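# Hang the blue mug on the mug tree

## Task

Put the blue mug on the mug tree so it hangs there by its handle, not resting on or touching the tree's base, and it must stay that way once the robot lets go.

## Robot and tools

Robot: two arms on a table, left_arm (base near y = +0.287 m) and right_arm (base near y = -0.242 m). Each ends in a four-digit hand (index, middle, ring, thumb): right_arm has a right hand, left_arm its mirror-image left hand. Arm names do not match image sides.

Scene frame: origin at table height, midway between the nominal bases; +x out over the table, +y toward left_arm, +z up. Every pose, velocity and target in results uses this frame, in metres, with orientations as quat_wxyz.

Hand point frame (right hand): +z runs along the straight fingers toward the tips, +y points out of the palm's face (palm surface at y = -0.062), +x runs across the palm away from the thumb. On the left hand +x points toward the thumb instead. Straight fingertips reach about 0.139 m beyond the knuckles (knuckles at z = -0.017). A rigid mast sticks out on the palm side at the wrist and can collide with things.

execute_actions(actions, cameras). actions is a list of up to 15 actions, run one after another, each lasting 0.5 s. An action is a table of 1 to 15 rows, one row per 1/30 s step; if it has fewer rows, its final row is repeated to fill all 15 steps. Each row is a single flat list of exactly 48 numbers covering both arms, every number in [-1, 1]:
- positions 1-6: left_arm dx, dy, dz, rx, ry, rz
- positions 7-22: the left hand's 16 places, written as grasp numbers a, b, c, d in the first four and exactly 0 in the remaining 12
- positions 23-24: left current_limit, left speed
- positions 25-30: right_arm dx, dy, dz, rx, ry, rz
- positions 31-46: the right hand's 16 places, laid out the same way
- positions 47-48: right current_limit, right speed

dx, dy, dz, rx, ry, rz are offsets, not poses. They are measured along the scene axes from the arm's Hand target as it stood when the action began. Every row in that action is measured from that same starting point, not from the row before it. Sending the same offset in a later action therefore moves the arm further. Scale: 1.0 is 0.6 m of translation, or 180 degrees for (rx, ry, rz), which together form a single rotation vector applied about the Hand target position. An all-zero offset keeps the arm at its target. Each step, the commanded orientation is clipped to within 40 degrees of the measured one. The hand point often stops short of its target because of the arm's weight, the load it carries and joint friction, and the elbow sags more when carrying something. Check the result and send the missing distance as a new offset, aiming a little high when lifting. To stop a push against a surface, command the target back past the current hand position.

Grasp numbers, each from -1 to +1; all four at 0 is the open hand:
- a curls the index and middle fingers at their outer joints
- b bends all three fingers at the knuckles
- c swings the thumb across in front of the palm and draws the index toward it
- d curls the ring finger
Useful references (right-hand axes): at (0, 0, 0.75, 0) the thumb tip sits in front of the palm; at (0, 0.75, 0.75, 0) the index and middle tips sit at about y +0.049, z -0.035, closing onto the thumb. To keep a hand as it is, or hold a grip, repeat its last grasp numbers; a 0 means open, not "no change".

current_limit maps linearly from -1 (0 mA) to +1 (550 mA) and limits how hard every hand motor can push. speed sets how fast motor goals move, as (speed+1)/2 of 8.5 rad/s. At the start these are +0.4 and -0.6. Whatever you last sent remains in effect.

cameras: a list of names ("cam_high", "cam_low", or ["all"]). Images are returned only when actions is empty or when cameras asks for them. An unknown name makes the whole call invalid.

Results, per arm: end_effector_position and end_effector_quat_wxyz of the hand point; the Hand target, which later offsets start from; joint positions, velocities and torques (torques include gravity and are noisy); positions at some steps; motor temperatures. Per hand motor, in fixed order (index_abd, mcp, pip, dip; middle; ring; thumb_cmc, axl, mcp, ipl): hand_goal, hand_measured, hand_current_ma, and hand_state, which is one of moving, goal, blocked (pressing against something) or overload (shut down). A motor drawing 495 mA or more for 5 s shuts down for 10 s and drops what it holds.

zoom_image(camera, region): gives a closer look at part of the latest image from cam_high or cam_low. region is [x0, y0, x1, y1] in pixels from the top-left corner, at most 504 x 504. Both cameras produce 896x504 images.

read_manual(section): returns licence text only and does not move the robot. finished_scene(scene=1): ends the scene permanently. Call it only once the mug hangs by its handle, clear of the base, with the hands released and moved away.

Things to avoid: dropping the mug or releasing it while it is still moving; knocking anything off the table or out of the work area; hitting the tree, table or camera stand hard; letting the two hands or arms touch, which can end the scene, including one hand gripping the other's fingers; long holds with the arm fully stretched, or pushing toward a target it cannot reach, since motors overheat (MOTOR HOT appears at 85 °C and the arm drops at 100 °C); near the base axis, a small hand move can swing the whole arm. Loose objects may occasionally be nudged by outside pushes. Smooth, quick and gentle motion is best.

Each tool is called by a JSON object that holds its "method" and its "body".

## Session

{"method": "execute_actions", "body": {"actions": []}}

Scene clock: 0.00 s.
left_arm: end_effector_position=(+0.0380, -0.0385, +0.1717) hand_goal=(+0.000, +0.754, +0.576, +0.696, +0.000, +0.754, +0.576, +0.696, +0.000, +0.754, +0.576, +0.696, +0.714, +0.678, +0.226, +0.168) hand_measured=(+0.000, +0.754, +0.576, +0.696, +0.000, +0.754, +0.576, +0.696, +0.000, +0.754, +0.576, +0.696, +0.714, +0.678, +0.226, +0.168) hand_current_ma=(+0, +0, +0, +0, +0, +0, +0, +0, +0, +0, +0, +0, +0, +0, +0, +0) hand_state=(goal, goal, goal, goal, goal, goal, goal, goal, goal, goal, goal, goal, goal, goal, goal, goal) hand_current_limit=0.40 hand_speed=-0.60 end_effector_quat_wxyz=(+0.034, +0.993, -0.061, +0.092) | right_arm: end_effector_position=(+0.5170, -0.2634, +0.3797) hand_goal=(+0.000, +0.754, +0.576, +0.696, +0.000, +0.754, +0.576, +0.696, +0.000, +0.754, +0.576, +0.696, +0.714, +0.678, +0.226, +0.168) hand_measured=(+0.000, +0.754, +0.576, +0.696, +0.000, +0.754, +0.576, +0.696, +0.000, +0.754, +0.576, +0.696, +0.714, +0.678, +0.226, +0.168) hand_current_ma=(+0, +0, +0, +0, +0, +0, +0, +0, +0, +0, +0, +0, +0, +0, +0, +0) hand_state=(goal, goal, goal, goal, goal, goal, goal, goal, goal, goal, goal, goal, goal, goal, goal, goal) hand_current_limit=0.40 hand_speed=-0.60 end_effector_quat_wxyz=(-0.008, +0.493, +0.519, +0.698)
Joint positions: left_arm=[-1.417 0.948 0.649 -1.157 -0.16 0.329] | right_arm=[-0.34 1.17 0.69 0.425 -1.105 0.721]
Joint velocities: within noise
Joint torques (N m): no reading
Motor temperatures (°C): left_arm=[31 28 29 31 30 30] | right_arm=[35 30 33 35 30 26]
Heat: left arm: hottest waist 31 °C; right arm: hottest waist 35 °C.
Hand target: left_arm +0.0394, -0.0456, +0.1813; +0.044, +0.993, -0.060, +0.094 | right_arm +0.5195, -0.2641, +0.3960; +0.003, +0.481, +0.523, +0.704

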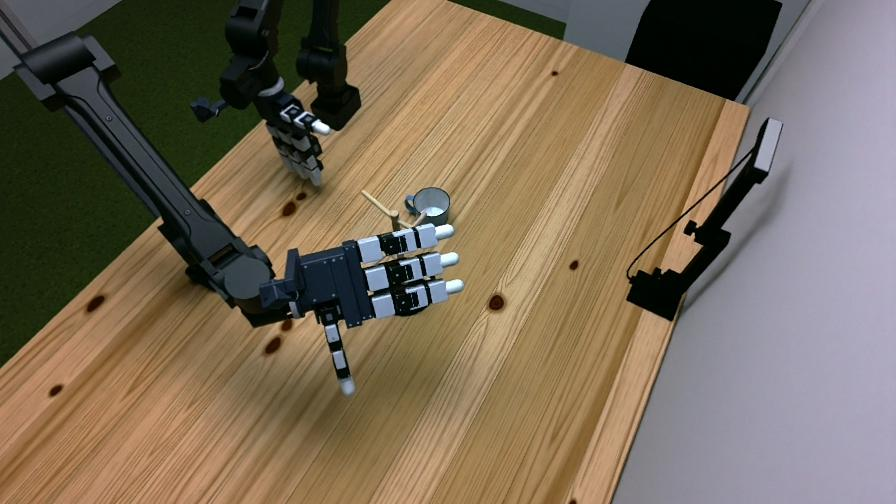

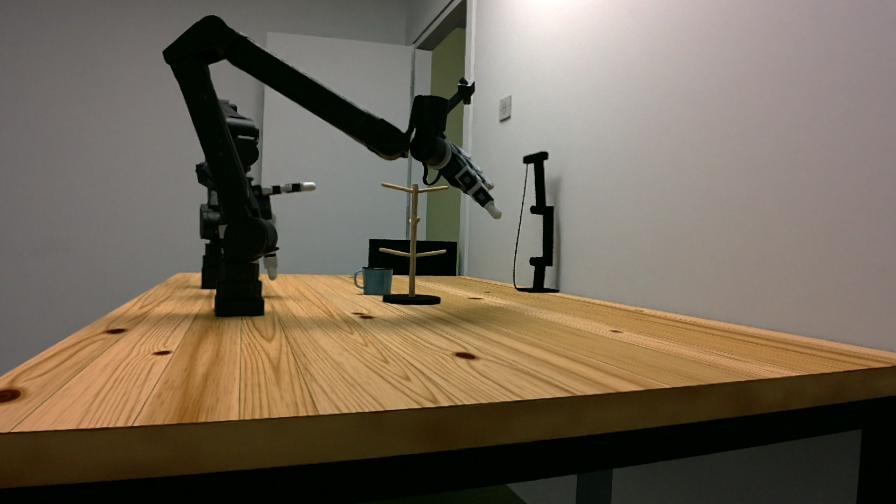

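{"method": "zoom_image", "body": {"camera": "cam_high", "region": [320, 150, 500, 330]}}

{"method": "zoom_image", "body": {"camera": "cam_low", "region": [320, 160, 500, 320]}}

Scaled by 2.800 from the camera's 896x504 image, which has a finer 1280x720 frame.

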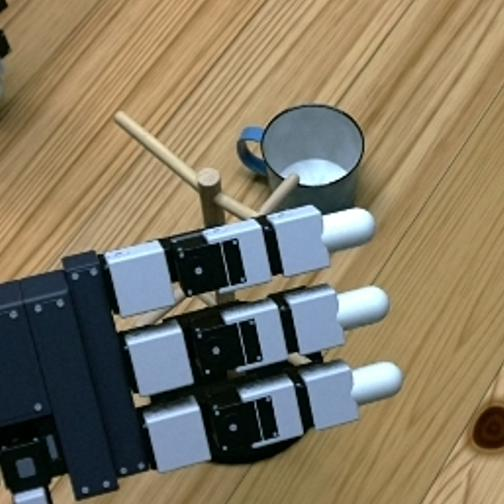

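Scaled by 2.800 from the camera's 896x504 image, which has a finer 1280x720 frame.

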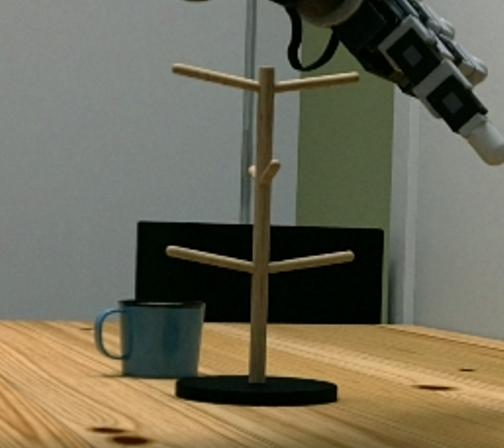

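{"method": "execute_actions", "body": {"actions": [[[0,0,0.2,0,0,0,0,0,0,0,0,0,0,0,0,0,0,0,0,0,0,0,0.4,-0.6,0,0,0,0,0,0,0,0,0.75,0,0,0,0,0,0,0,0,0,0,0,0,0,0.4,-0.6]]]}}

Scene clock: 38.47 s.
left_arm: end_effector_position=(+0.0380, -0.0384, +0.2856) hand_goal=(+0.000, +0.750, +0.580, +0.700, +0.000, +0.750, +0.580, +0.700, +0.000, +0.750, +0.580, +0.700, +0.710, +0.680, +0.230, +0.170) hand_measured=(+0.000, +0.750, +0.578, +0.698, +0.000, +0.750, +0.578, +0.698, +0.000, +0.750, +0.578, +0.698, +0.712, +0.678, +0.224, +0.168) hand_current_ma=(+0, +0, -4, -4, +0, +0, -3, -4, +0, +0, -3, -4, +4, -4, -17, -5) hand_state=(goal, goal, goal, goal, goal, goal, goal, goal, goal, goal, goal, goal, goal, goal, goal, goal) hand_current_limit=0.40 hand_speed=-0.60 end_effector_quat_wxyz=(+0.036, +0.993, -0.061, +0.092) | right_arm: end_effector_position=(+0.5170, -0.2634, +0.3797) hand_goal=(+0.000, +0.488, +0.168, +0.700, +0.000, +0.750, +0.580, +0.926, +0.000, +0.938, +0.580, +0.700, -0.564, +0.680, +0.042, +0.058) hand_measured=(+0.000, +0.500, +0.174, +0.698, +0.000, +0.758, +0.580, +0.924, +0.000, +0.942, +0.580, +0.698, -0.550, +0.680, +0.042, +0.060) hand_current_ma=(+0, +40, +13, -5, +0, +22, -2, -6, +0, +9, -1, -6, +46, -2, +3, +5) hand_state=(goal, goal, goal, goal, goal, goal, goal, goal, goal, goal, goal, goal, goal, goal, goal, goal) hand_current_limit=0.40 hand_speed=-0.60 end_effector_quat_wxyz=(-0.008, +0.493, +0.519, +0.698)
Joint positions: left_arm=[-1.417 0.896 0.922 -1.479 -0.16 0.329] | right_arm=[-0.34 1.17 0.69 0.425 -1.105 0.721]
Joint torques (N m): left_arm=[0.09 -3.19 10.07 0.25 -0.36 0.1] | right_arm=[-0.21 -6.18 9.22 1.96 -0.15 -0.11]
Motor temperatures (°C): left_arm=[30 28 35 31 30 30] | right_arm=[35 30 40 35 29 26]
Heat: left arm: hottest elbow 35 °C; right arm: hottest elbow 40 °C.
Hand target: left_arm +0.0394, -0.0456, +0.3013; +0.044, +0.993, -0.060, +0.094 | right_arm +0.5195, -0.2641, +0.3960; +0.003, +0.481, +0.523, +0.704
Off the commanded pose: left_arm 0.017 m, 1 deg | right_arm 0.017 m, 2 deg.
Step readings (end_effector_position of left_arm | right_arm):
0: (+0.0380, -0.0385, +0.1717) | (+0.5170, -0.2634, +0.3797)
1: (+0.0380, -0.0382, +0.1717) | (+0.5170, -0.2634, +0.3797)
2: (+0.0376, -0.0365, +0.1736) | (+0.5170, -0.2634, +0.3797)
4: (+0.0366, -0.0315, +0.1864) | (+0.5170, -0.2634, +0.3797)
8: (+0.0382, -0.0394, +0.2454) | (+0.5170, -0.2634, +0.3797)
15: (+0.0387, -0.0419, +0.2913) | (+0.5170, -0.2634, +0.3797)

{"method": "execute_actions", "body": {"actions": [[[0.258,0.149,0,0,0,0.167,0,0,0,0,0,0,0,0,0,0,0,0,0,0,0,0,0.4,-0.6,0,0,0.05,0,0,0,0,0,0.75,0,0,0,0,0,0,0,0,0,0,0,0,0,0.4,-0.6]],[[0.148,0.257,0,0,0,0.167,0,0,0,0,0,0,0,0,0,0,0,0,0,0,0,0,0.4,-0.6,0,0,0.05,0,0,0,0,0,0.75,0,0,0,0,0,0,0,0,0,0,0,0,0,0.4,-0.6]],[[0,0.297,0,0,0,0.167,0,0,0,0,0,0,0,0,0,0,0,0,0,0,0,0,0.4,-0.6,0,0,0.05,0,0,0,0,0,0.75,0,0,0,0,0,0,0,0,0,0,0,0,0,0.4,-0.6]],[[-0.1277,0.2353,0,0,0,0.15,0,0,0,0,0,0,0,0,0,0,0,0,0,0,0,0,0.4,-0.6,-0.1,0.12,0.05,0.0935,0.0609,-0.0462,0,0,0.75,0,0,0,0,0,0,0,0,0,0,0,0,0,0.4,-0.6]],[[-0.157,0.1227,0,0,0,0.111,0,0,0,0,0,0,0,0,0,0,0,0,0,0,0,0,0.4,-0.6,-0.1,0.15,0,0.0935,0.0609,-0.0462,0,0,0.75,0,0,0,0,0,0,0,0,0,0,0,0,0,0.4,-0.6]]], "cameras": ["cam_high","cam_low"]}}

Scene clock: 42.10 s.
left_arm: end_effector_position=(+0.1065, +0.5782, +0.2836) hand_goal=(+0.000, +0.750, +0.580, +0.700, +0.000, +0.750, +0.580, +0.700, +0.000, +0.750, +0.580, +0.700, +0.710, +0.680, +0.230, +0.170) hand_measured=(+0.000, +0.748, +0.578, +0.698, +0.000, +0.748, +0.578, +0.698, +0.000, +0.750, +0.578, +0.698, +0.710, +0.678, +0.224, +0.168) hand_current_ma=(-1, -3, -3, -4, -1, -3, -3, -4, -1, -1, -3, -4, -1, -4, -17, -5) hand_state=(goal, goal, goal, goal, goal, goal, goal, goal, goal, goal, goal, goal, goal, goal, goal, goal) hand_current_limit=0.40 hand_speed=-0.60 end_effector_quat_wxyz=(-0.076, +0.419, +0.903, +0.055) | right_arm: end_effector_position=(+0.4030, -0.1059, +0.4844) hand_goal=(+0.000, +0.488, +0.168, +0.700, +0.000, +0.750, +0.580, +0.926, +0.000, +0.938, +0.580, +0.700, -0.564, +0.680, +0.042, +0.058) hand_measured=(+0.002, +0.490, +0.170, +0.698, +0.004, +0.752, +0.580, +0.924, +0.004, +0.940, +0.580, +0.698, -0.554, +0.680, +0.042, +0.060) hand_current_ma=(+6, +7, +5, -5, +7, +7, +0, -6, +7, +7, +0, -5, +32, -1, +0, +4) hand_state=(goal, goal, goal, goal, goal, goal, goal, goal, goal, goal, goal, goal, goal, goal, goal, goal) hand_current_limit=0.40 hand_speed=-0.60 end_effector_quat_wxyz=(-0.124, +0.666, +0.224, +0.701)
Joint positions: left_arm=[0.967 0.893 0.922 -1.508 -0.165 0.316] | right_arm=[0.517 0.733 0.847 -0.101 0.075 1.421]
Joint torques (N m): left_arm=[1.08 -2.96 10.02 1.35 -0.2 0.22] | right_arm=[1.32 -1.2 12.64 1.78 0.1 -0.03]
Heat: left arm: hottest elbow 36 °C; right arm: hottest elbow 40 °C.
Hand target: left_arm +0.1122, +0.5909, +0.3013; -0.072, +0.419, +0.902, +0.075 | right_arm +0.3995, -0.1020, +0.5160; -0.134, +0.653, +0.216, +0.713
Off the commanded pose: left_arm 0.023 m, 2 deg | right_arm 0.032 m, 3 deg.
Step readings (end_effector_position of left_arm | right_arm):
0: (+0.0380, -0.0384, +0.2856) | (+0.5170, -0.2634, +0.3797)
1: (+0.0388, -0.0380, +0.2855) | (+0.5170, -0.2634, +0.3797)
2: (+0.0434, -0.0357, +0.2854) | (+0.5170, -0.2634, +0.3794)
4: (+0.0743, -0.0205, +0.2867) | (+0.5161, -0.2631, +0.3791)
8: (+0.1447, +0.0256, +0.2944) | (+0.5140, -0.2625, +0.3880)
15: (+0.1830, +0.0558, +0.2879) | (+0.5138, -0.2625, +0.4014)
16: (+0.1849, +0.0566, +0.2865) | (+0.5139, -0.2625, +0.4008)
17: (+0.1886, +0.0604, +0.2862) | (+0.5143, -0.2626, +0.4002)
19: (+0.2102, +0.0875, +0.2879) | (+0.5154, -0.2630, +0.4015)
23: (+0.2490, +0.1610, +0.2951) | (+0.5152, -0.2629, +0.4168)
30: (+0.2673, +0.2034, +0.2880) | (+0.5145, -0.2627, +0.4314)
31: (+0.2686, +0.2046, +0.2867) | (+0.5146, -0.2628, +0.4307)
32: (+0.2700, +0.2098, +0.2862) | (+0.5151, -0.2629, +0.4303)
34: (+0.2751, +0.2439, +0.2880) | (+0.5166, -0.2633, +0.4314)
38: (+0.2720, +0.3272, +0.2951) | (+0.5173, -0.2636, +0.4454)
45: (+0.2667, +0.3730, +0.2882) | (+0.5161, -0.2632, +0.4593)
46: (+0.2673, +0.3747, +0.2866) | (+0.5164, -0.2640, +0.4589)
47: (+0.2660, +0.3795, +0.2861) | (+0.5176, -0.2655, +0.4583)
49: (+0.2551, +0.4096, +0.2874) | (+0.5122, -0.2642, +0.4618)
53: (+0.2165, +0.4761, +0.2926) | (+0.4731, -0.2235, +0.5027)
60: (+0.1941, +0.5073, +0.2871) | (+0.4442, -0.1967, +0.5272)
61: (+0.1939, +0.5086, +0.2860) | (+0.4479, -0.1977, +0.5216)
62: (+0.1913, +0.5115, +0.2854) | (+0.4506, -0.2000, +0.5154)
64: (+0.1731, +0.5294, +0.2857) | (+0.4479, -0.1899, +0.5034)
68: (+0.1249, +0.5658, +0.2867) | (+0.4164, -0.1346, +0.5022)
75: (+0.1051, +0.5775, +0.2855) | (+0.3966, -0.1110, +0.4977)

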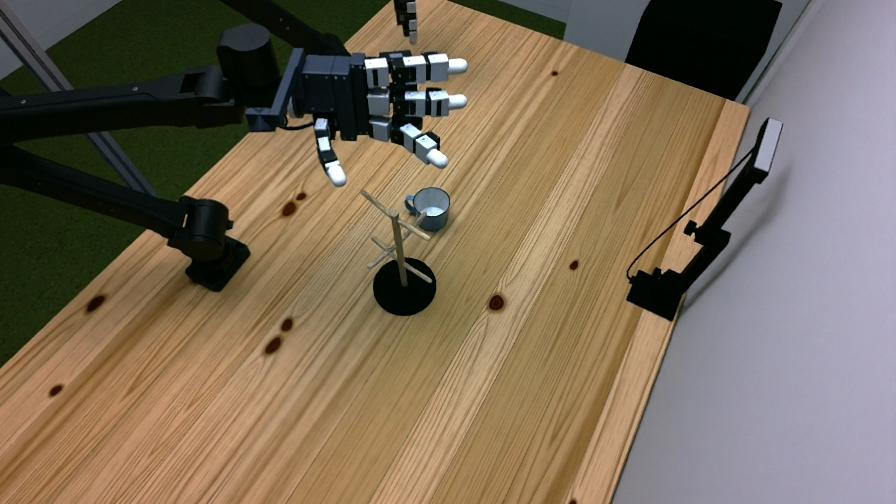

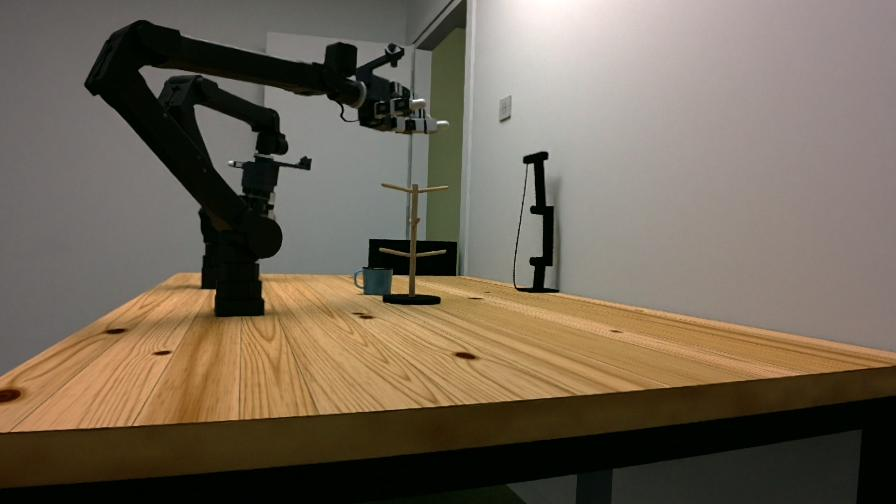

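{"method": "zoom_image", "body": {"camera": "cam_high", "region": [340, 170, 480, 320]}}

{"method": "zoom_image", "body": {"camera": "cam_low", "region": [335, 170, 475, 310]}}

Scaled by 3.360 from the camera's 896x504 image, which has a finer 1280x720 frame.

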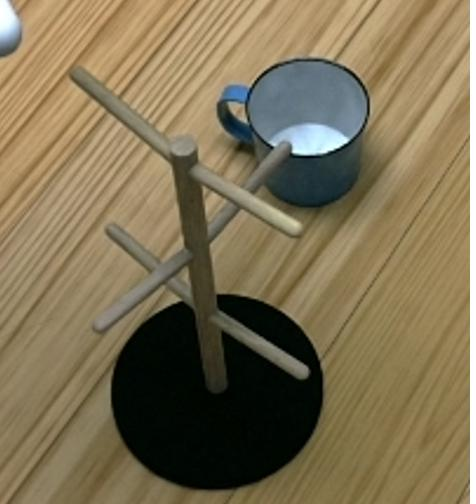

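Scaled by 3.600 from the camera's 896x504 image, which has a finer 1280x720 frame.

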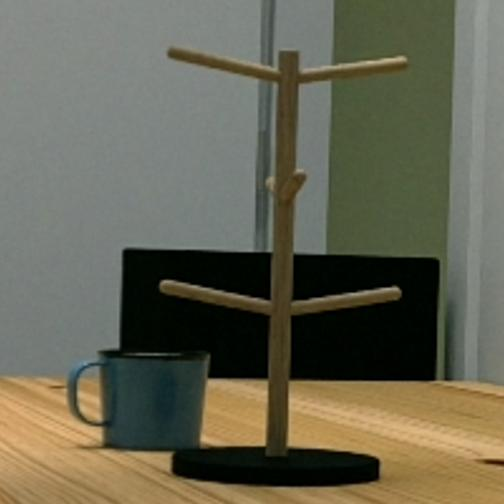

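{"method": "execute_actions", "body": {"actions": [[[0,0,0,0,0,0,0,0,0,0,0,0,0,0,0,0,0,0,0,0,0,0,0.4,-0.6,-0.058,0.267,-0.083,0.0935,0.0609,-0.0462,0,0,0.75,0,0,0,0,0,0,0,0,0,0,0,0,0,0.4,-0.6]],[[0,0,0,0,0,0,0,0,0,0,0,0,0,0,0,0,0,0,0,0,0,0,0.4,-0.6,-0.054,0.25,-0.1,0,0,0,0,0,0.75,0,0,0,0,0,0,0,0,0,0,0,0,0,0.4,-0.6]],[[0,0,0,0,0,0,0,0,0,0,0,0,0,0,0,0,0,0,0,0,0,0,0.4,-0.6,0,0,-0.25,0,0,0,0,0,0.75,0,0,0,0,0,0,0,0,0,0,0,0,0,0.4,-0.6]]], "cameras": ["cam_high","cam_low"]}}

Scene clock: 48.50 s.
left_arm: end_effector_position=(+0.1066, +0.5781, +0.2836) hand_goal=(+0.000, +0.750, +0.580, +0.700, +0.000, +0.750, +0.580, +0.700, +0.000, +0.750, +0.580, +0.700, +0.710, +0.680, +0.230, +0.170) hand_measured=(+0.000, +0.748, +0.578, +0.698, +0.000, +0.748, +0.578, +0.698, +0.000, +0.750, +0.578, +0.698, +0.710, +0.678, +0.224, +0.168) hand_current_ma=(-1, -3, -3, -4, -1, -3, -3, -4, -1, -1, -3, -4, -1, -4, -17, -5) hand_state=(goal, goal, goal, goal, goal, goal, goal, goal, goal, goal, goal, goal, goal, goal, goal, goal) hand_current_limit=0.40 hand_speed=-0.60 end_effector_quat_wxyz=(-0.076, +0.419, +0.903, +0.055) | right_arm: end_effector_position=(+0.3243, +0.2096, +0.2418) hand_goal=(+0.000, +0.488, +0.168, +0.700, +0.000, +0.750, +0.580, +0.926, +0.000, +0.938, +0.580, +0.700, -0.564, +0.680, +0.042, +0.058) hand_measured=(+0.002, +0.488, +0.168, +0.698, +0.004, +0.750, +0.580, +0.924, +0.004, +0.938, +0.580, +0.698, -0.554, +0.680, +0.042, +0.060) hand_current_ma=(+6, +0, +1, -5, +7, +0, +0, -6, +7, +0, +0, -5, +32, -1, +0, +4) hand_state=(goal, goal, goal, goal, goal, goal, goal, goal, goal, goal, goal, goal, goal, goal, goal, goal) hand_current_limit=0.40 hand_speed=-0.60 end_effector_quat_wxyz=(-0.189, +0.715, +0.065, +0.670)
Joint positions: left_arm=[0.967 0.893 0.922 -1.508 -0.164 0.317] | right_arm=[1.246 1.607 0.958 0.596 0.938 1.798]
Joint torques (N m): left_arm=[1.08 -2.73 10.04 1.29 -0.2 0.22] | right_arm=[-1.08 -11.34 7.92 2.69 0.17 -0.19]
Heat: left arm: hottest elbow 38 °C; right arm: hottest elbow 41 °C.
Hand target: left_arm +0.1122, +0.5910, +0.3013; -0.072, +0.419, +0.902, +0.075 | right_arm +0.3323, +0.2082, +0.2561; -0.196, +0.705, +0.048, +0.679
Off the commanded pose: left_arm 0.023 m, 2 deg | right_arm 0.017 m, 3 deg.
Step readings (end_effector_position of left_arm | right_arm):
0: (+0.1065, +0.5782, +0.2836) | (+0.4030, -0.1059, +0.4843)
1: (+0.1065, +0.5782, +0.2836) | (+0.4027, -0.1064, +0.4839)
2: (+0.1065, +0.5782, +0.2836) | (+0.4005, -0.1085, +0.4817)
4: (+0.1065, +0.5782, +0.2836) | (+0.3895, -0.0881, +0.4745)
8: (+0.1066, +0.5781, +0.2836) | (+0.3557, +0.0047, +0.4521)
15: (+0.1066, +0.5781, +0.2836) | (+0.3569, +0.0582, +0.4188)
16: (+0.1066, +0.5781, +0.2836) | (+0.3579, +0.0584, +0.4180)
17: (+0.1066, +0.5781, +0.2836) | (+0.3576, +0.0585, +0.4185)
19: (+0.1066, +0.5781, +0.2836) | (+0.3526, +0.0750, +0.4205)
23: (+0.1066, +0.5781, +0.2836) | (+0.3284, +0.1523, +0.4017)
30: (+0.1066, +0.5781, +0.2836) | (+0.3190, +0.2046, +0.3524)
31: (+0.1066, +0.5781, +0.2836) | (+0.3199, +0.2047, +0.3519)
32: (+0.1066, +0.5781, +0.2836) | (+0.3206, +0.2052, +0.3521)
34: (+0.1066, +0.5781, +0.2836) | (+0.3220, +0.2062, +0.3465)
38: (+0.1066, +0.5781, +0.2836) | (+0.3217, +0.2025, +0.3000)
45: (+0.1066, +0.5781, +0.2836) | (+0.3234, +0.2080, +0.2346)

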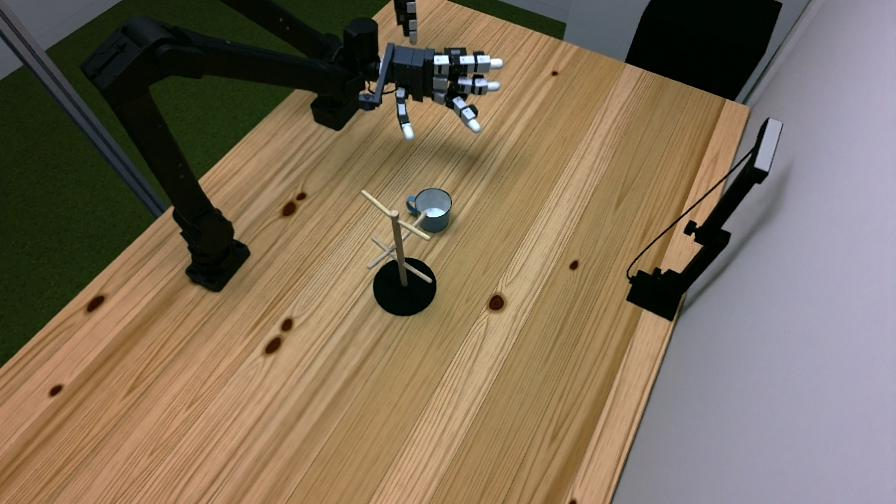

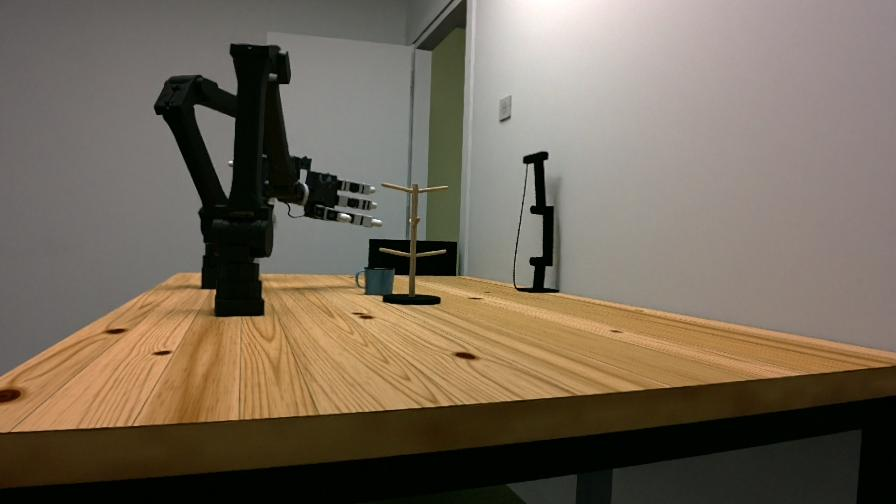

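{"method": "zoom_image", "body": {"camera": "cam_high", "region": [360, 30, 540, 240]}}

{"method": "zoom_image", "body": {"camera": "cam_low", "region": [280, 160, 440, 310]}}

Scaled by 2.400 from the camera's 896x504 image, which has a finer 1280x720 frame.

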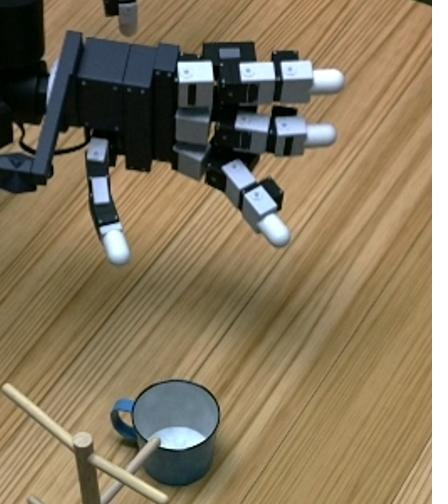

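Scaled by 3.150 from the camera's 896x504 image, which has a finer 1280x720 frame.

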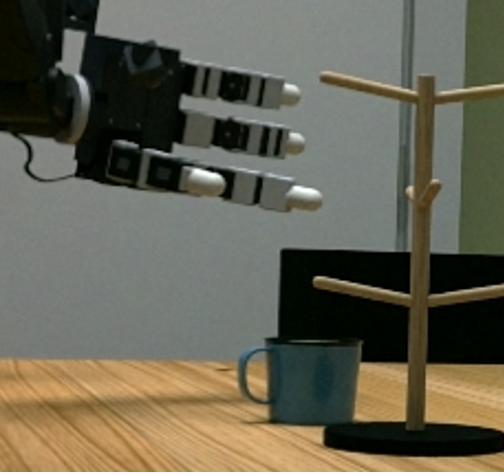

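{"method": "execute_actions", "body": {"actions": [[[0,0,0,0,0,0,0,0,0,0,0,0,0,0,0,0,0,0,0,0,0,0,0.4,-0.6,0.008,0,-0.1667,0,0,0,0,0,0.75,0,0,0,0,0,0,0,0,0,0,0,0,0,0.4,-0.6]],[[0,0,0,0,0,0,0,0,0,0,0,0,0,0,0,0,0,0,0,0,0,0,0.4,-0.6,0,0,-0.075,0,0,0,0,0,0.75,0,0,0,0,0,0,0,0,0,0,0,0,0,0.4,-0.6]]], "cameras": ["cam_high","cam_low"]}}

{"method": "zoom_image", "body": {"camera": "cam_low", "region": [280, 200, 440, 320]}}

{"method": "zoom_image", "body": {"camera": "cam_high", "region": [360, 80, 540, 240]}}

Scene clock: 52.23 s.
left_arm: end_effector_position=(+0.1066, +0.5781, +0.2836) hand_goal=(+0.000, +0.750, +0.580, +0.700, +0.000, +0.750, +0.580, +0.700, +0.000, +0.750, +0.580, +0.700, +0.710, +0.680, +0.230, +0.170) hand_measured=(+0.000, +0.748, +0.578, +0.698, +0.000, +0.748, +0.578, +0.698, +0.000, +0.750, +0.578, +0.698, +0.710, +0.678, +0.224, +0.168) hand_current_ma=(-1, -3, -3, -4, -1, -3, -3, -4, -1, -1, -3, -4, -1, -4, -17, -5) hand_state=(goal, goal, goal, goal, goal, goal, goal, goal, goal, goal, goal, goal, goal, goal, goal, goal) hand_current_limit=0.40 hand_speed=-0.60 end_effector_quat_wxyz=(-0.076, +0.419, +0.903, +0.055) | right_arm: end_effector_position=(+0.3286, +0.2096, +0.1045) hand_goal=(+0.000, +0.488, +0.168, +0.700, +0.000, +0.750, +0.580, +0.926, +0.000, +0.938, +0.580, +0.700, -0.564, +0.680, +0.042, +0.058) hand_measured=(+0.002, +0.488, +0.168, +0.698, +0.004, +0.750, +0.580, +0.924, +0.004, +0.938, +0.580, +0.698, -0.554, +0.680, +0.042, +0.060) hand_current_ma=(+6, +0, +1, -5, +7, +0, +0, -6, +7, +0, +0, -5, +32, -1, +0, +4) hand_state=(goal, goal, goal, goal, goal, goal, goal, goal, goal, goal, goal, goal, goal, goal, goal, goal) hand_current_limit=0.40 hand_speed=-0.60 end_effector_quat_wxyz=(-0.193, +0.712, +0.059, +0.673)
Joint positions: left_arm=[0.967 0.893 0.922 -1.508 -0.164 0.317] | right_arm=[1.238 1.915 0.881 1.001 0.935 1.794]
Joint torques (N m): left_arm=[1.03 -2.9 10.04 1.28 -0.18 0.23] | right_arm=[-0.62 -11.22 5.38 2.48 -0.08 -0.25]
Motor temperatures (°C): left_arm=[30 28 40 30 30 30] | right_arm=[35 31 40 35 29 26]
Heat: left arm: hottest elbow 40 °C; right arm: hottest elbow 40 °C.
Hand target: left_arm +0.1122, +0.5910, +0.3013; -0.072, +0.419, +0.902, +0.075 | right_arm +0.3370, +0.2082, +0.1112; -0.196, +0.705, +0.048, +0.679
Off the commanded pose: left_arm 0.023 m, 2 deg | right_arm 0.011 m, 2 deg.
Step readings (end_effector_position of left_arm | right_arm):
0: (+0.1066, +0.5781, +0.2836) | (+0.3243, +0.2096, +0.2418)
1: (+0.1066, +0.5781, +0.2836) | (+0.3243, +0.2095, +0.2419)
2: (+0.1066, +0.5781, +0.2836) | (+0.3245, +0.2096, +0.2409)
4: (+0.1066, +0.5781, +0.2836) | (+0.3249, +0.2098, +0.2320)
8: (+0.1066, +0.5781, +0.2836) | (+0.3255, +0.2066, +0.1857)
15: (+0.1066, +0.5781, +0.2836) | (+0.3271, +0.2052, +0.1375)
16: (+0.1066, +0.5781, +0.2836) | (+0.3272, +0.2055, +0.1384)
17: (+0.1066, +0.5781, +0.2836) | (+0.3274, +0.2062, +0.1395)
19: (+0.1066, +0.5781, +0.2836) | (+0.3279, +0.2081, +0.1395)
23: (+0.1066, +0.5781, +0.2836) | (+0.3284, +0.2097, +0.1226)
30: (+0.1066, +0.5781, +0.2836) | (+0.3284, +0.2093, +0.1031)

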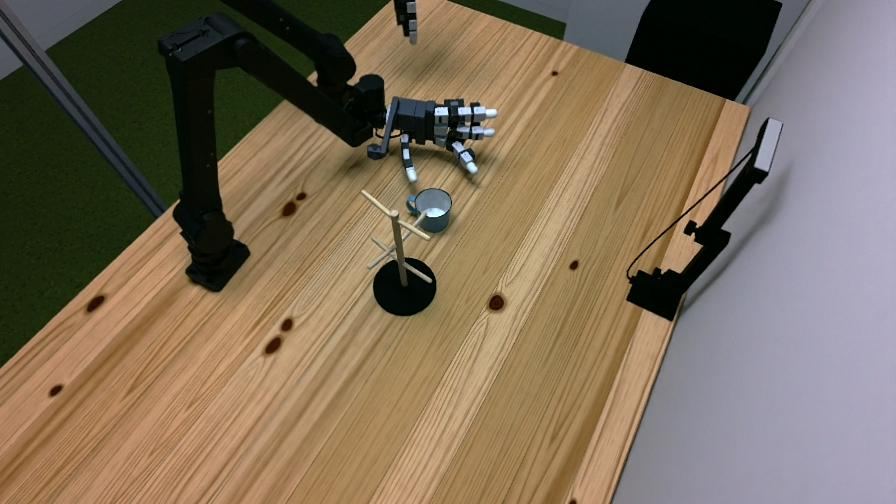

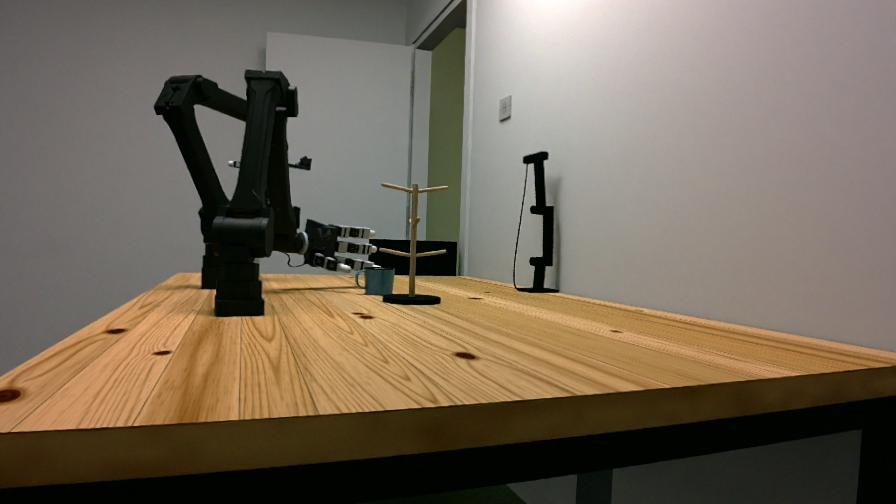

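Scaled by 3.150 from the camera's 896x504 image, which has a finer 1280x720 frame.

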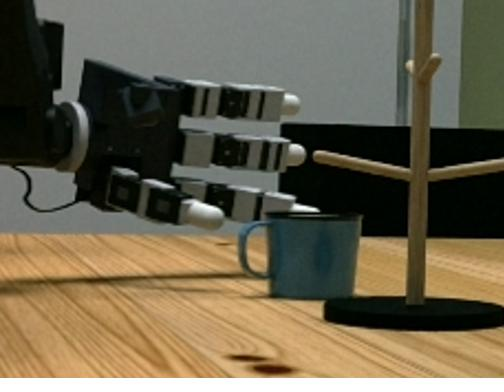

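Scaled by 2.800 from the camera's 896x504 image, which has a finer 1280x720 frame.

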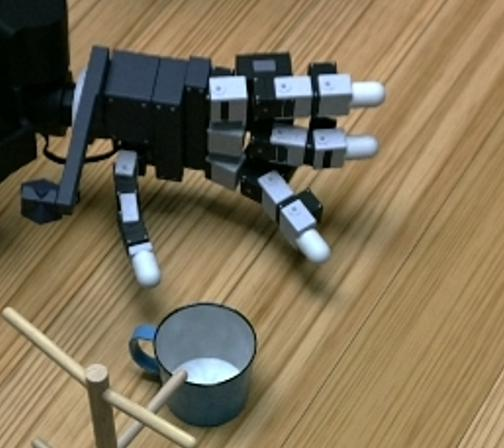

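{"method": "execute_actions", "body": {"actions": [[[0,0,0,0,0,0,0,0,0,0,0,0,0,0,0,0,0,0,0,0,0,0,0.4,-0.6,0.0157,0.0057,-0.0642,0,0,0,0,0,0.75,0,0,0,0,0,0,0,0,0,0,0,0,0,0.4,-0.6]],[[0,0,0,0,0,0,0,0,0,0,0,0,0,0,0,0,0,0,0,0,0,0,0.4,-0.6,0.02,-0.055,0,0,0,0,0,0,0.75,0,0,0,0,0,0,0,0,0,0,0,0,0,0.4,-0.6]]], "cameras": ["cam_high","cam_low"]}}

{"method": "zoom_image", "body": {"camera": "cam_low", "region": [280, 200, 440, 320]}}

{"method": "zoom_image", "body": {"camera": "cam_high", "region": [360, 80, 540, 240]}}

Scene clock: 54.70 s.
left_arm: end_effector_position=(+0.1066, +0.5781, +0.2836) hand_goal=(+0.000, +0.750, +0.580, +0.700, +0.000, +0.750, +0.580, +0.700, +0.000, +0.750, +0.580, +0.700, +0.710, +0.680, +0.230, +0.170) hand_measured=(+0.000, +0.748, +0.578, +0.698, +0.000, +0.748, +0.578, +0.698, +0.000, +0.750, +0.578, +0.698, +0.710, +0.678, +0.224, +0.168) hand_current_ma=(-1, -3, -3, -4, -1, -3, -3, -4, -1, -1, -3, -4, -1, -4, -17, -5) hand_state=(goal, goal, goal, goal, goal, goal, goal, goal, goal, goal, goal, goal, goal, goal, goal, goal) hand_current_limit=0.40 hand_speed=-0.60 end_effector_quat_wxyz=(-0.076, +0.419, +0.903, +0.055) | right_arm: end_effector_position=(+0.3542, +0.1789, +0.0609) hand_goal=(+0.000, +0.488, +0.168, +0.700, +0.000, +0.750, +0.580, +0.926, +0.000, +0.938, +0.580, +0.700, -0.564, +0.680, +0.042, +0.058) hand_measured=(+0.002, +0.488, +0.168, +0.698, +0.004, +0.750, +0.580, +0.924, +0.004, +0.938, +0.580, +0.698, -0.554, +0.680, +0.042, +0.060) hand_current_ma=(+2, +0, +1, -5, +7, +0, +0, -6, +7, +0, +0, -5, +32, -1, +0, +4) hand_state=(goal, goal, goal, goal, goal, goal, goal, goal, goal, goal, goal, goal, goal, goal, goal, goal) hand_current_limit=0.40 hand_speed=-0.60 end_effector_quat_wxyz=(-0.187, +0.714, +0.058, +0.673)
Joint positions: left_arm=[0.967 0.893 0.922 -1.508 -0.164 0.317] | right_arm=[1.168 2.004 0.828 1.136 0.872 1.791]
Joint torques (N m): left_arm=[1.03 -3.14 10.03 1.31 -0.2 0.24] | right_arm=[-0.26 -12.75 3.93 2.61 -0.1 -0.23]
Heat: left arm: hottest elbow 40 °C; right arm: hottest elbow 40 °C.
Hand target: left_arm +0.1122, +0.5910, +0.3013; -0.072, +0.419, +0.902, +0.075 | right_arm +0.3586, +0.1785, +0.0725; -0.196, +0.705, +0.048, +0.679
Off the commanded pose: left_arm 0.023 m, 2 deg | right_arm 0.012 m, 2 deg.
Step readings (end_effector_position of left_arm | right_arm):
0: (+0.1066, +0.5781, +0.2836) | (+0.3286, +0.2096, +0.1046)
1: (+0.1066, +0.5781, +0.2836) | (+0.3288, +0.2095, +0.1047)
2: (+0.1066, +0.5781, +0.2836) | (+0.3290, +0.2100, +0.1042)
4: (+0.1066, +0.5781, +0.2836) | (+0.3303, +0.2112, +0.1001)
8: (+0.1066, +0.5781, +0.2836) | (+0.3337, +0.2079, +0.0771)
15: (+0.1066, +0.5781, +0.2836) | (+0.3357, +0.2042, +0.0598)
16: (+0.1066, +0.5781, +0.2836) | (+0.3359, +0.2044, +0.0600)
17: (+0.1066, +0.5781, +0.2836) | (+0.3374, +0.2045, +0.0603)
19: (+0.1066, +0.5781, +0.2836) | (+0.3393, +0.2038, +0.0608)
23: (+0.1066, +0.5781, +0.2836) | (+0.3463, +0.1879, +0.0610)
30: (+0.1066, +0.5781, +0.2836) | (+0.3542, +0.1786, +0.0607)

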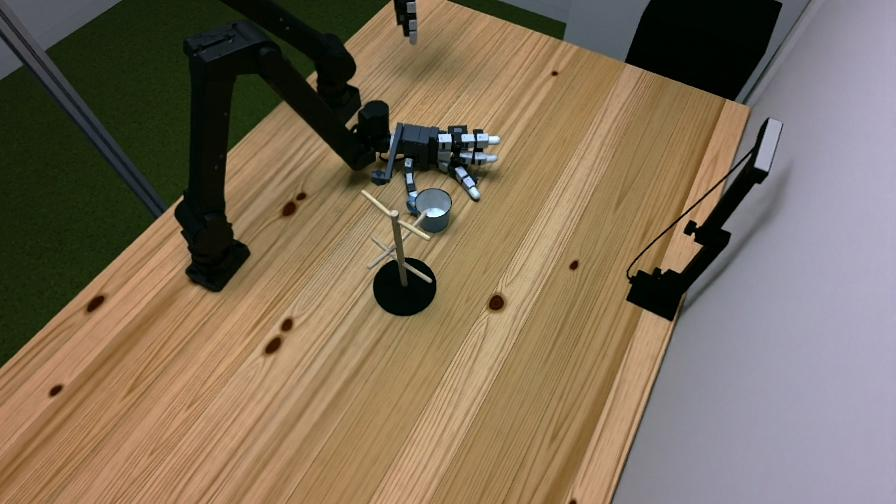

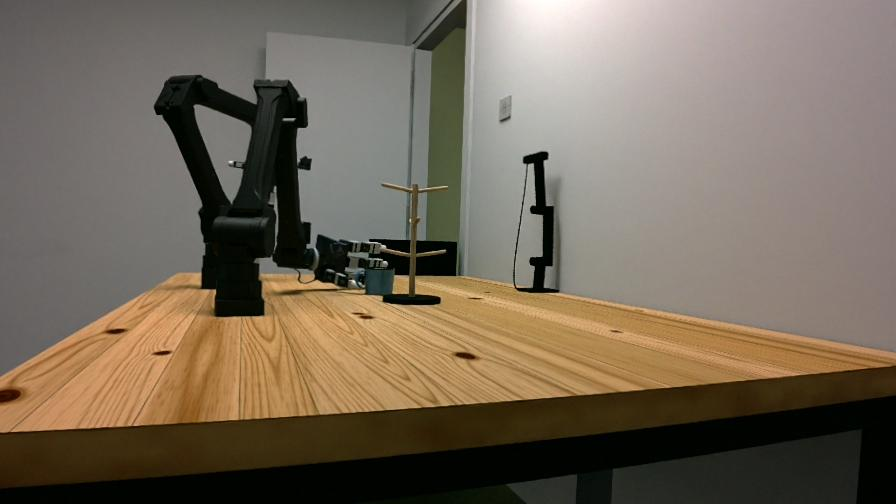

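Scaled by 3.150 from the camera's 896x504 image, which has a finer 1280x720 frame.

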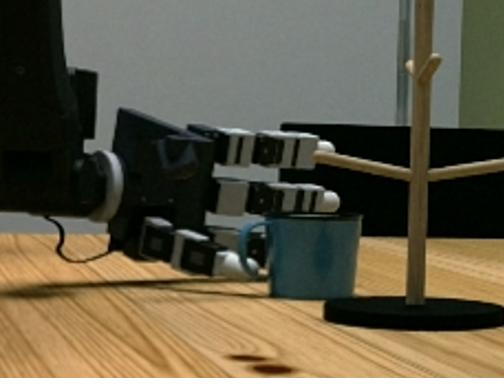

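Scaled by 2.800 from the camera's 896x504 image, which has a finer 1280x720 frame.

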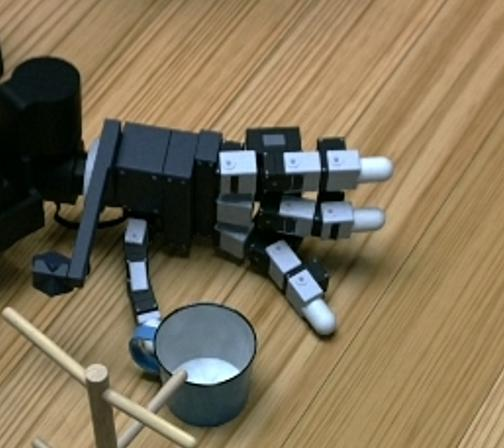

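{"method": "execute_actions", "body": {"actions": [], "cameras": ["all"]}}

Scene clock: 56.27 s.
left_arm: end_effector_position=(+0.1066, +0.5781, +0.2836) hand_goal=(+0.000, +0.750, +0.580, +0.700, +0.000, +0.750, +0.580, +0.700, +0.000, +0.750, +0.580, +0.700, +0.710, +0.680, +0.230, +0.170) hand_measured=(+0.000, +0.748, +0.578, +0.698, +0.000, +0.748, +0.578, +0.698, +0.000, +0.750, +0.578, +0.698, +0.710, +0.678, +0.224, +0.168) hand_current_ma=(-1, -3, -3, -4, -1, -3, -3, -4, -1, -1, -3, -4, -1, -4, -17, -5) hand_state=(goal, goal, goal, goal, goal, goal, goal, goal, goal, goal, goal, goal, goal, goal, goal, goal) hand_current_limit=0.40 hand_speed=-0.60 end_effector_quat_wxyz=(-0.076, +0.419, +0.903, +0.055) | right_arm: end_effector_position=(+0.3542, +0.1790, +0.0611) hand_goal=(+0.000, +0.488, +0.168, +0.700, +0.000, +0.750, +0.580, +0.926, +0.000, +0.938, +0.580, +0.700, -0.564, +0.680, +0.042, +0.058) hand_measured=(+0.002, +0.488, +0.168, +0.698, +0.004, +0.750, +0.580, +0.924, +0.004, +0.938, +0.580, +0.698, -0.554, +0.680, +0.042, +0.060) hand_current_ma=(+2, +0, +1, -5, +7, +0, +0, -6, +7, +0, +0, -5, +32, -1, +0, +4) hand_state=(goal, goal, goal, goal, goal, goal, goal, goal, goal, goal, goal, goal, goal, goal, goal, goal) hand_current_limit=0.40 hand_speed=-0.60 end_effector_quat_wxyz=(-0.187, +0.714, +0.058, +0.673)
Joint positions: left_arm=[0.967 0.893 0.922 -1.508 -0.164 0.317] | right_arm=[1.168 2.003 0.828 1.136 0.872 1.791]
Joint velocities: within noise
Joint torques (N m): left_arm=[0.91 -2.84 10.04 1.37 -0.19 0.23] | right_arm=[0.09 -12.34 3.9 2.67 -0.12 -0.2]
Motor temperatures (°C): left_arm=[30 28 41 30 30 30] | right_arm=[35 31 40 35 29 26]
Heat: left arm: hottest elbow 41 °C; right arm: hottest elbow 40 °C.
Hand target: left_arm +0.1122, +0.5910, +0.3013; -0.072, +0.419, +0.902, +0.075 | right_arm +0.3586, +0.1785, +0.0727; -0.196, +0.705, +0.048, +0.679
Off the commanded pose: left_arm 0.023 m, 2 deg | right_arm 0.012 m, 2 deg.

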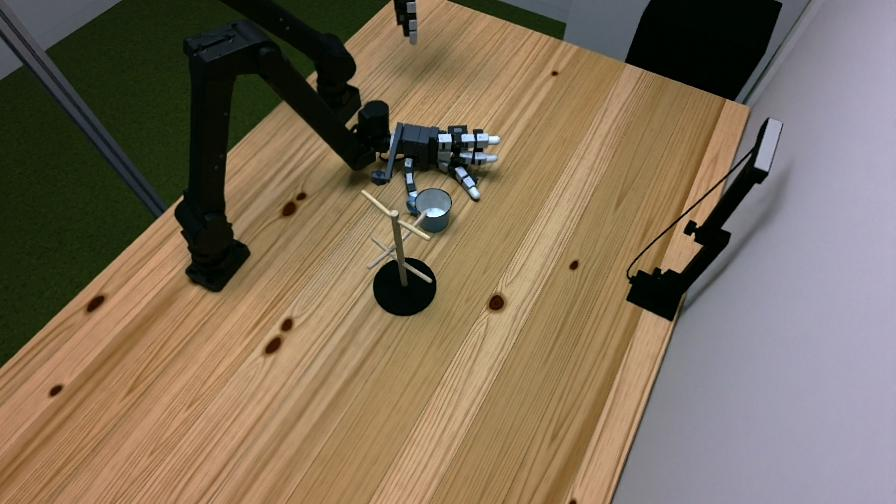

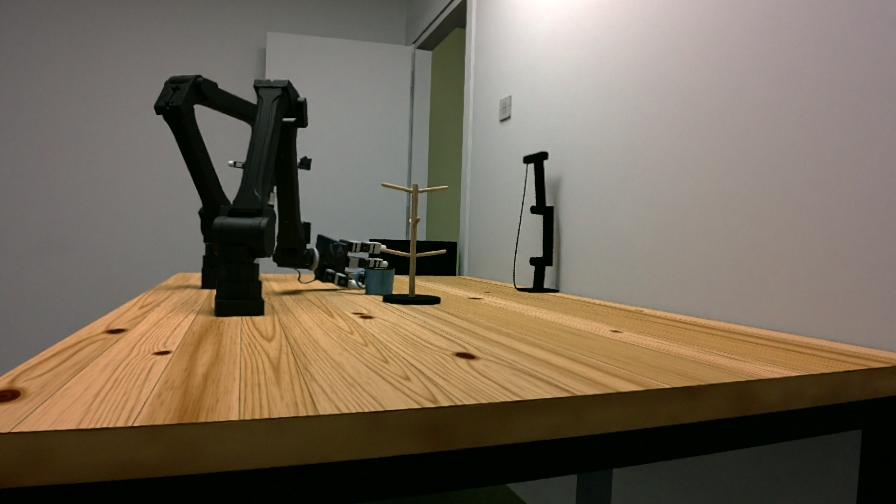

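{"method": "zoom_image", "body": {"camera": "cam_high", "region": [360, 100, 540, 260]}}

{"method": "zoom_image", "body": {"camera": "cam_low", "region": [290, 210, 450, 310]}}

Scaled by 2.800 from the camera's 896x504 image, which has a finer 1280x720 frame.

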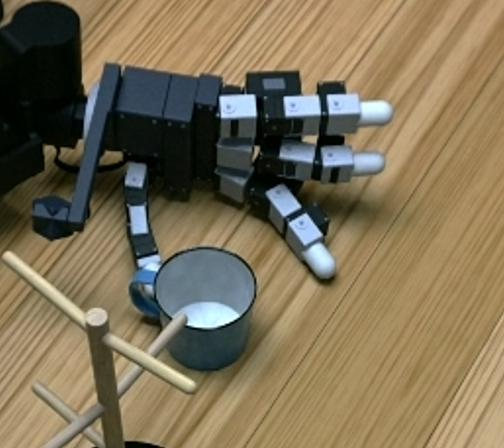

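Scaled by 3.150 from the camera's 896x504 image, which has a finer 1280x720 frame.

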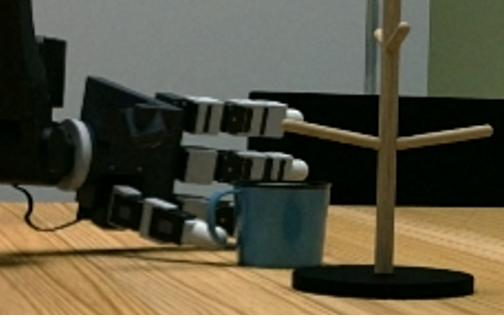

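{"method": "execute_actions", "body": {"actions": [[[0,0,0,0,0,0,0,0,0,0,0,0,0,0,0,0,0,0,0,0,0,0,0.4,-0.6,0.02,-0.055,0.008,0,0,0,0,0,0.75,0,0,0,0,0,0,0,0,0,0,0,0,0,0.4,-0.6]]], "cameras": ["cam_high"]}}

{"method": "zoom_image", "body": {"camera": "cam_high", "region": [360, 100, 540, 260]}}

Scene clock: 57.70 s.
left_arm: end_effector_position=(+0.1066, +0.5781, +0.2836) hand_goal=(+0.000, +0.750, +0.580, +0.700, +0.000, +0.750, +0.580, +0.700, +0.000, +0.750, +0.580, +0.700, +0.710, +0.680, +0.230, +0.170) hand_measured=(+0.000, +0.748, +0.578, +0.698, +0.000, +0.748, +0.578, +0.698, +0.000, +0.750, +0.578, +0.698, +0.710, +0.678, +0.224, +0.168) hand_current_ma=(-1, -3, -3, -4, -1, -3, -3, -4, -1, -1, -3, -4, -1, -4, -17, -5) hand_state=(goal, goal, goal, goal, goal, goal, goal, goal, goal, goal, goal, goal, goal, goal, goal, goal) hand_current_limit=0.40 hand_speed=-0.60 end_effector_quat_wxyz=(-0.076, +0.419, +0.903, +0.055) | right_arm: end_effector_position=(+0.3647, +0.1480, +0.0672) hand_goal=(+0.000, +0.488, +0.168, +0.700, +0.000, +0.750, +0.580, +0.926, +0.000, +0.938, +0.580, +0.700, -0.564, +0.680, +0.042, +0.058) hand_measured=(+0.002, +0.488, +0.168, +0.698, +0.004, +0.750, +0.580, +0.924, +0.004, +0.938, +0.580, +0.698, -0.552, +0.680, +0.044, +0.058) hand_current_ma=(+2, +0, +1, -5, +7, +0, +0, -6, +7, -1, +0, -5, +34, +2, +4, +0) hand_state=(goal, goal, goal, goal, goal, goal, goal, goal, goal, goal, goal, goal, goal, goal, goal, goal) hand_current_limit=0.40 hand_speed=-0.60 end_effector_quat_wxyz=(-0.190, +0.713, +0.058, +0.672)
Joint positions: left_arm=[0.967 0.893 0.922 -1.508 -0.164 0.317] | right_arm=[1.12 1.955 0.751 1.168 0.821 1.791]
Joint torques (N m): left_arm=[1.08 -2.9 10.03 1.33 -0.18 0.23] | right_arm=[-0.56 -12.51 3.84 2.5 -0.08 -0.2]
Heat: left arm: hottest elbow 41 °C; right arm: hottest elbow 40 °C.
Hand target: left_arm +0.1122, +0.5910, +0.3013; -0.072, +0.419, +0.902, +0.075 | right_arm +0.3705, +0.1454, +0.0774; -0.196, +0.706, +0.048, +0.679
Off the commanded pose: left_arm 0.023 m, 2 deg | right_arm 0.012 m, 2 deg.
Step readings (end_effector_position of left_arm | right_arm):
0: (+0.1066, +0.5781, +0.2836) | (+0.3542, +0.1790, +0.0611)
1: (+0.1066, +0.5781, +0.2836) | (+0.3541, +0.1789, +0.0609)
2: (+0.1066, +0.5781, +0.2836) | (+0.3543, +0.1786, +0.0609)
4: (+0.1066, +0.5781, +0.2836) | (+0.3540, +0.1730, +0.0612)
8: (+0.1066, +0.5781, +0.2836) | (+0.3580, +0.1559, +0.0644)
15: (+0.1066, +0.5781, +0.2836) | (+0.3648, +0.1479, +0.0674)
Images, in order (width x height): cam_high 896x504.

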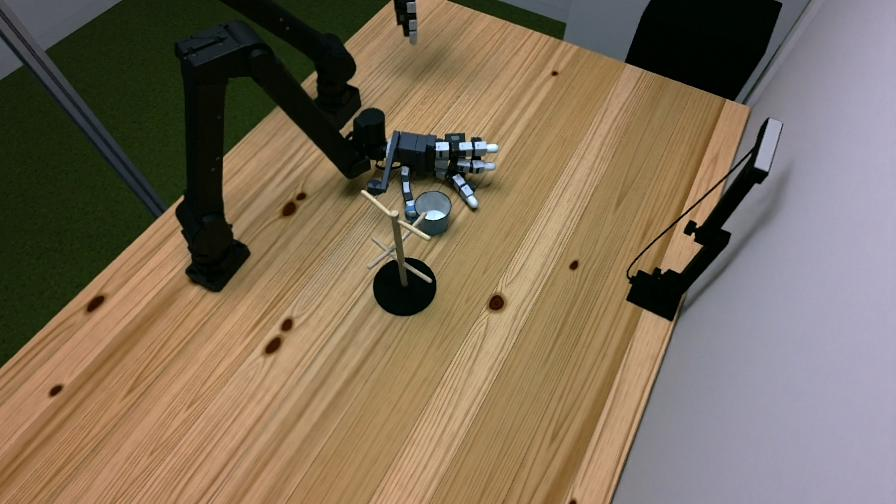

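Scaled by 2.800 from the camera's 896x504 image, which has a finer 1280x720 frame.

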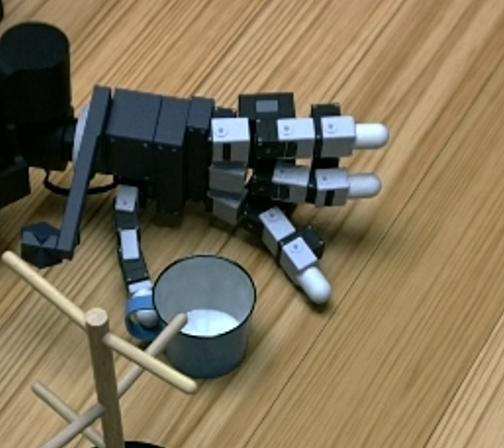

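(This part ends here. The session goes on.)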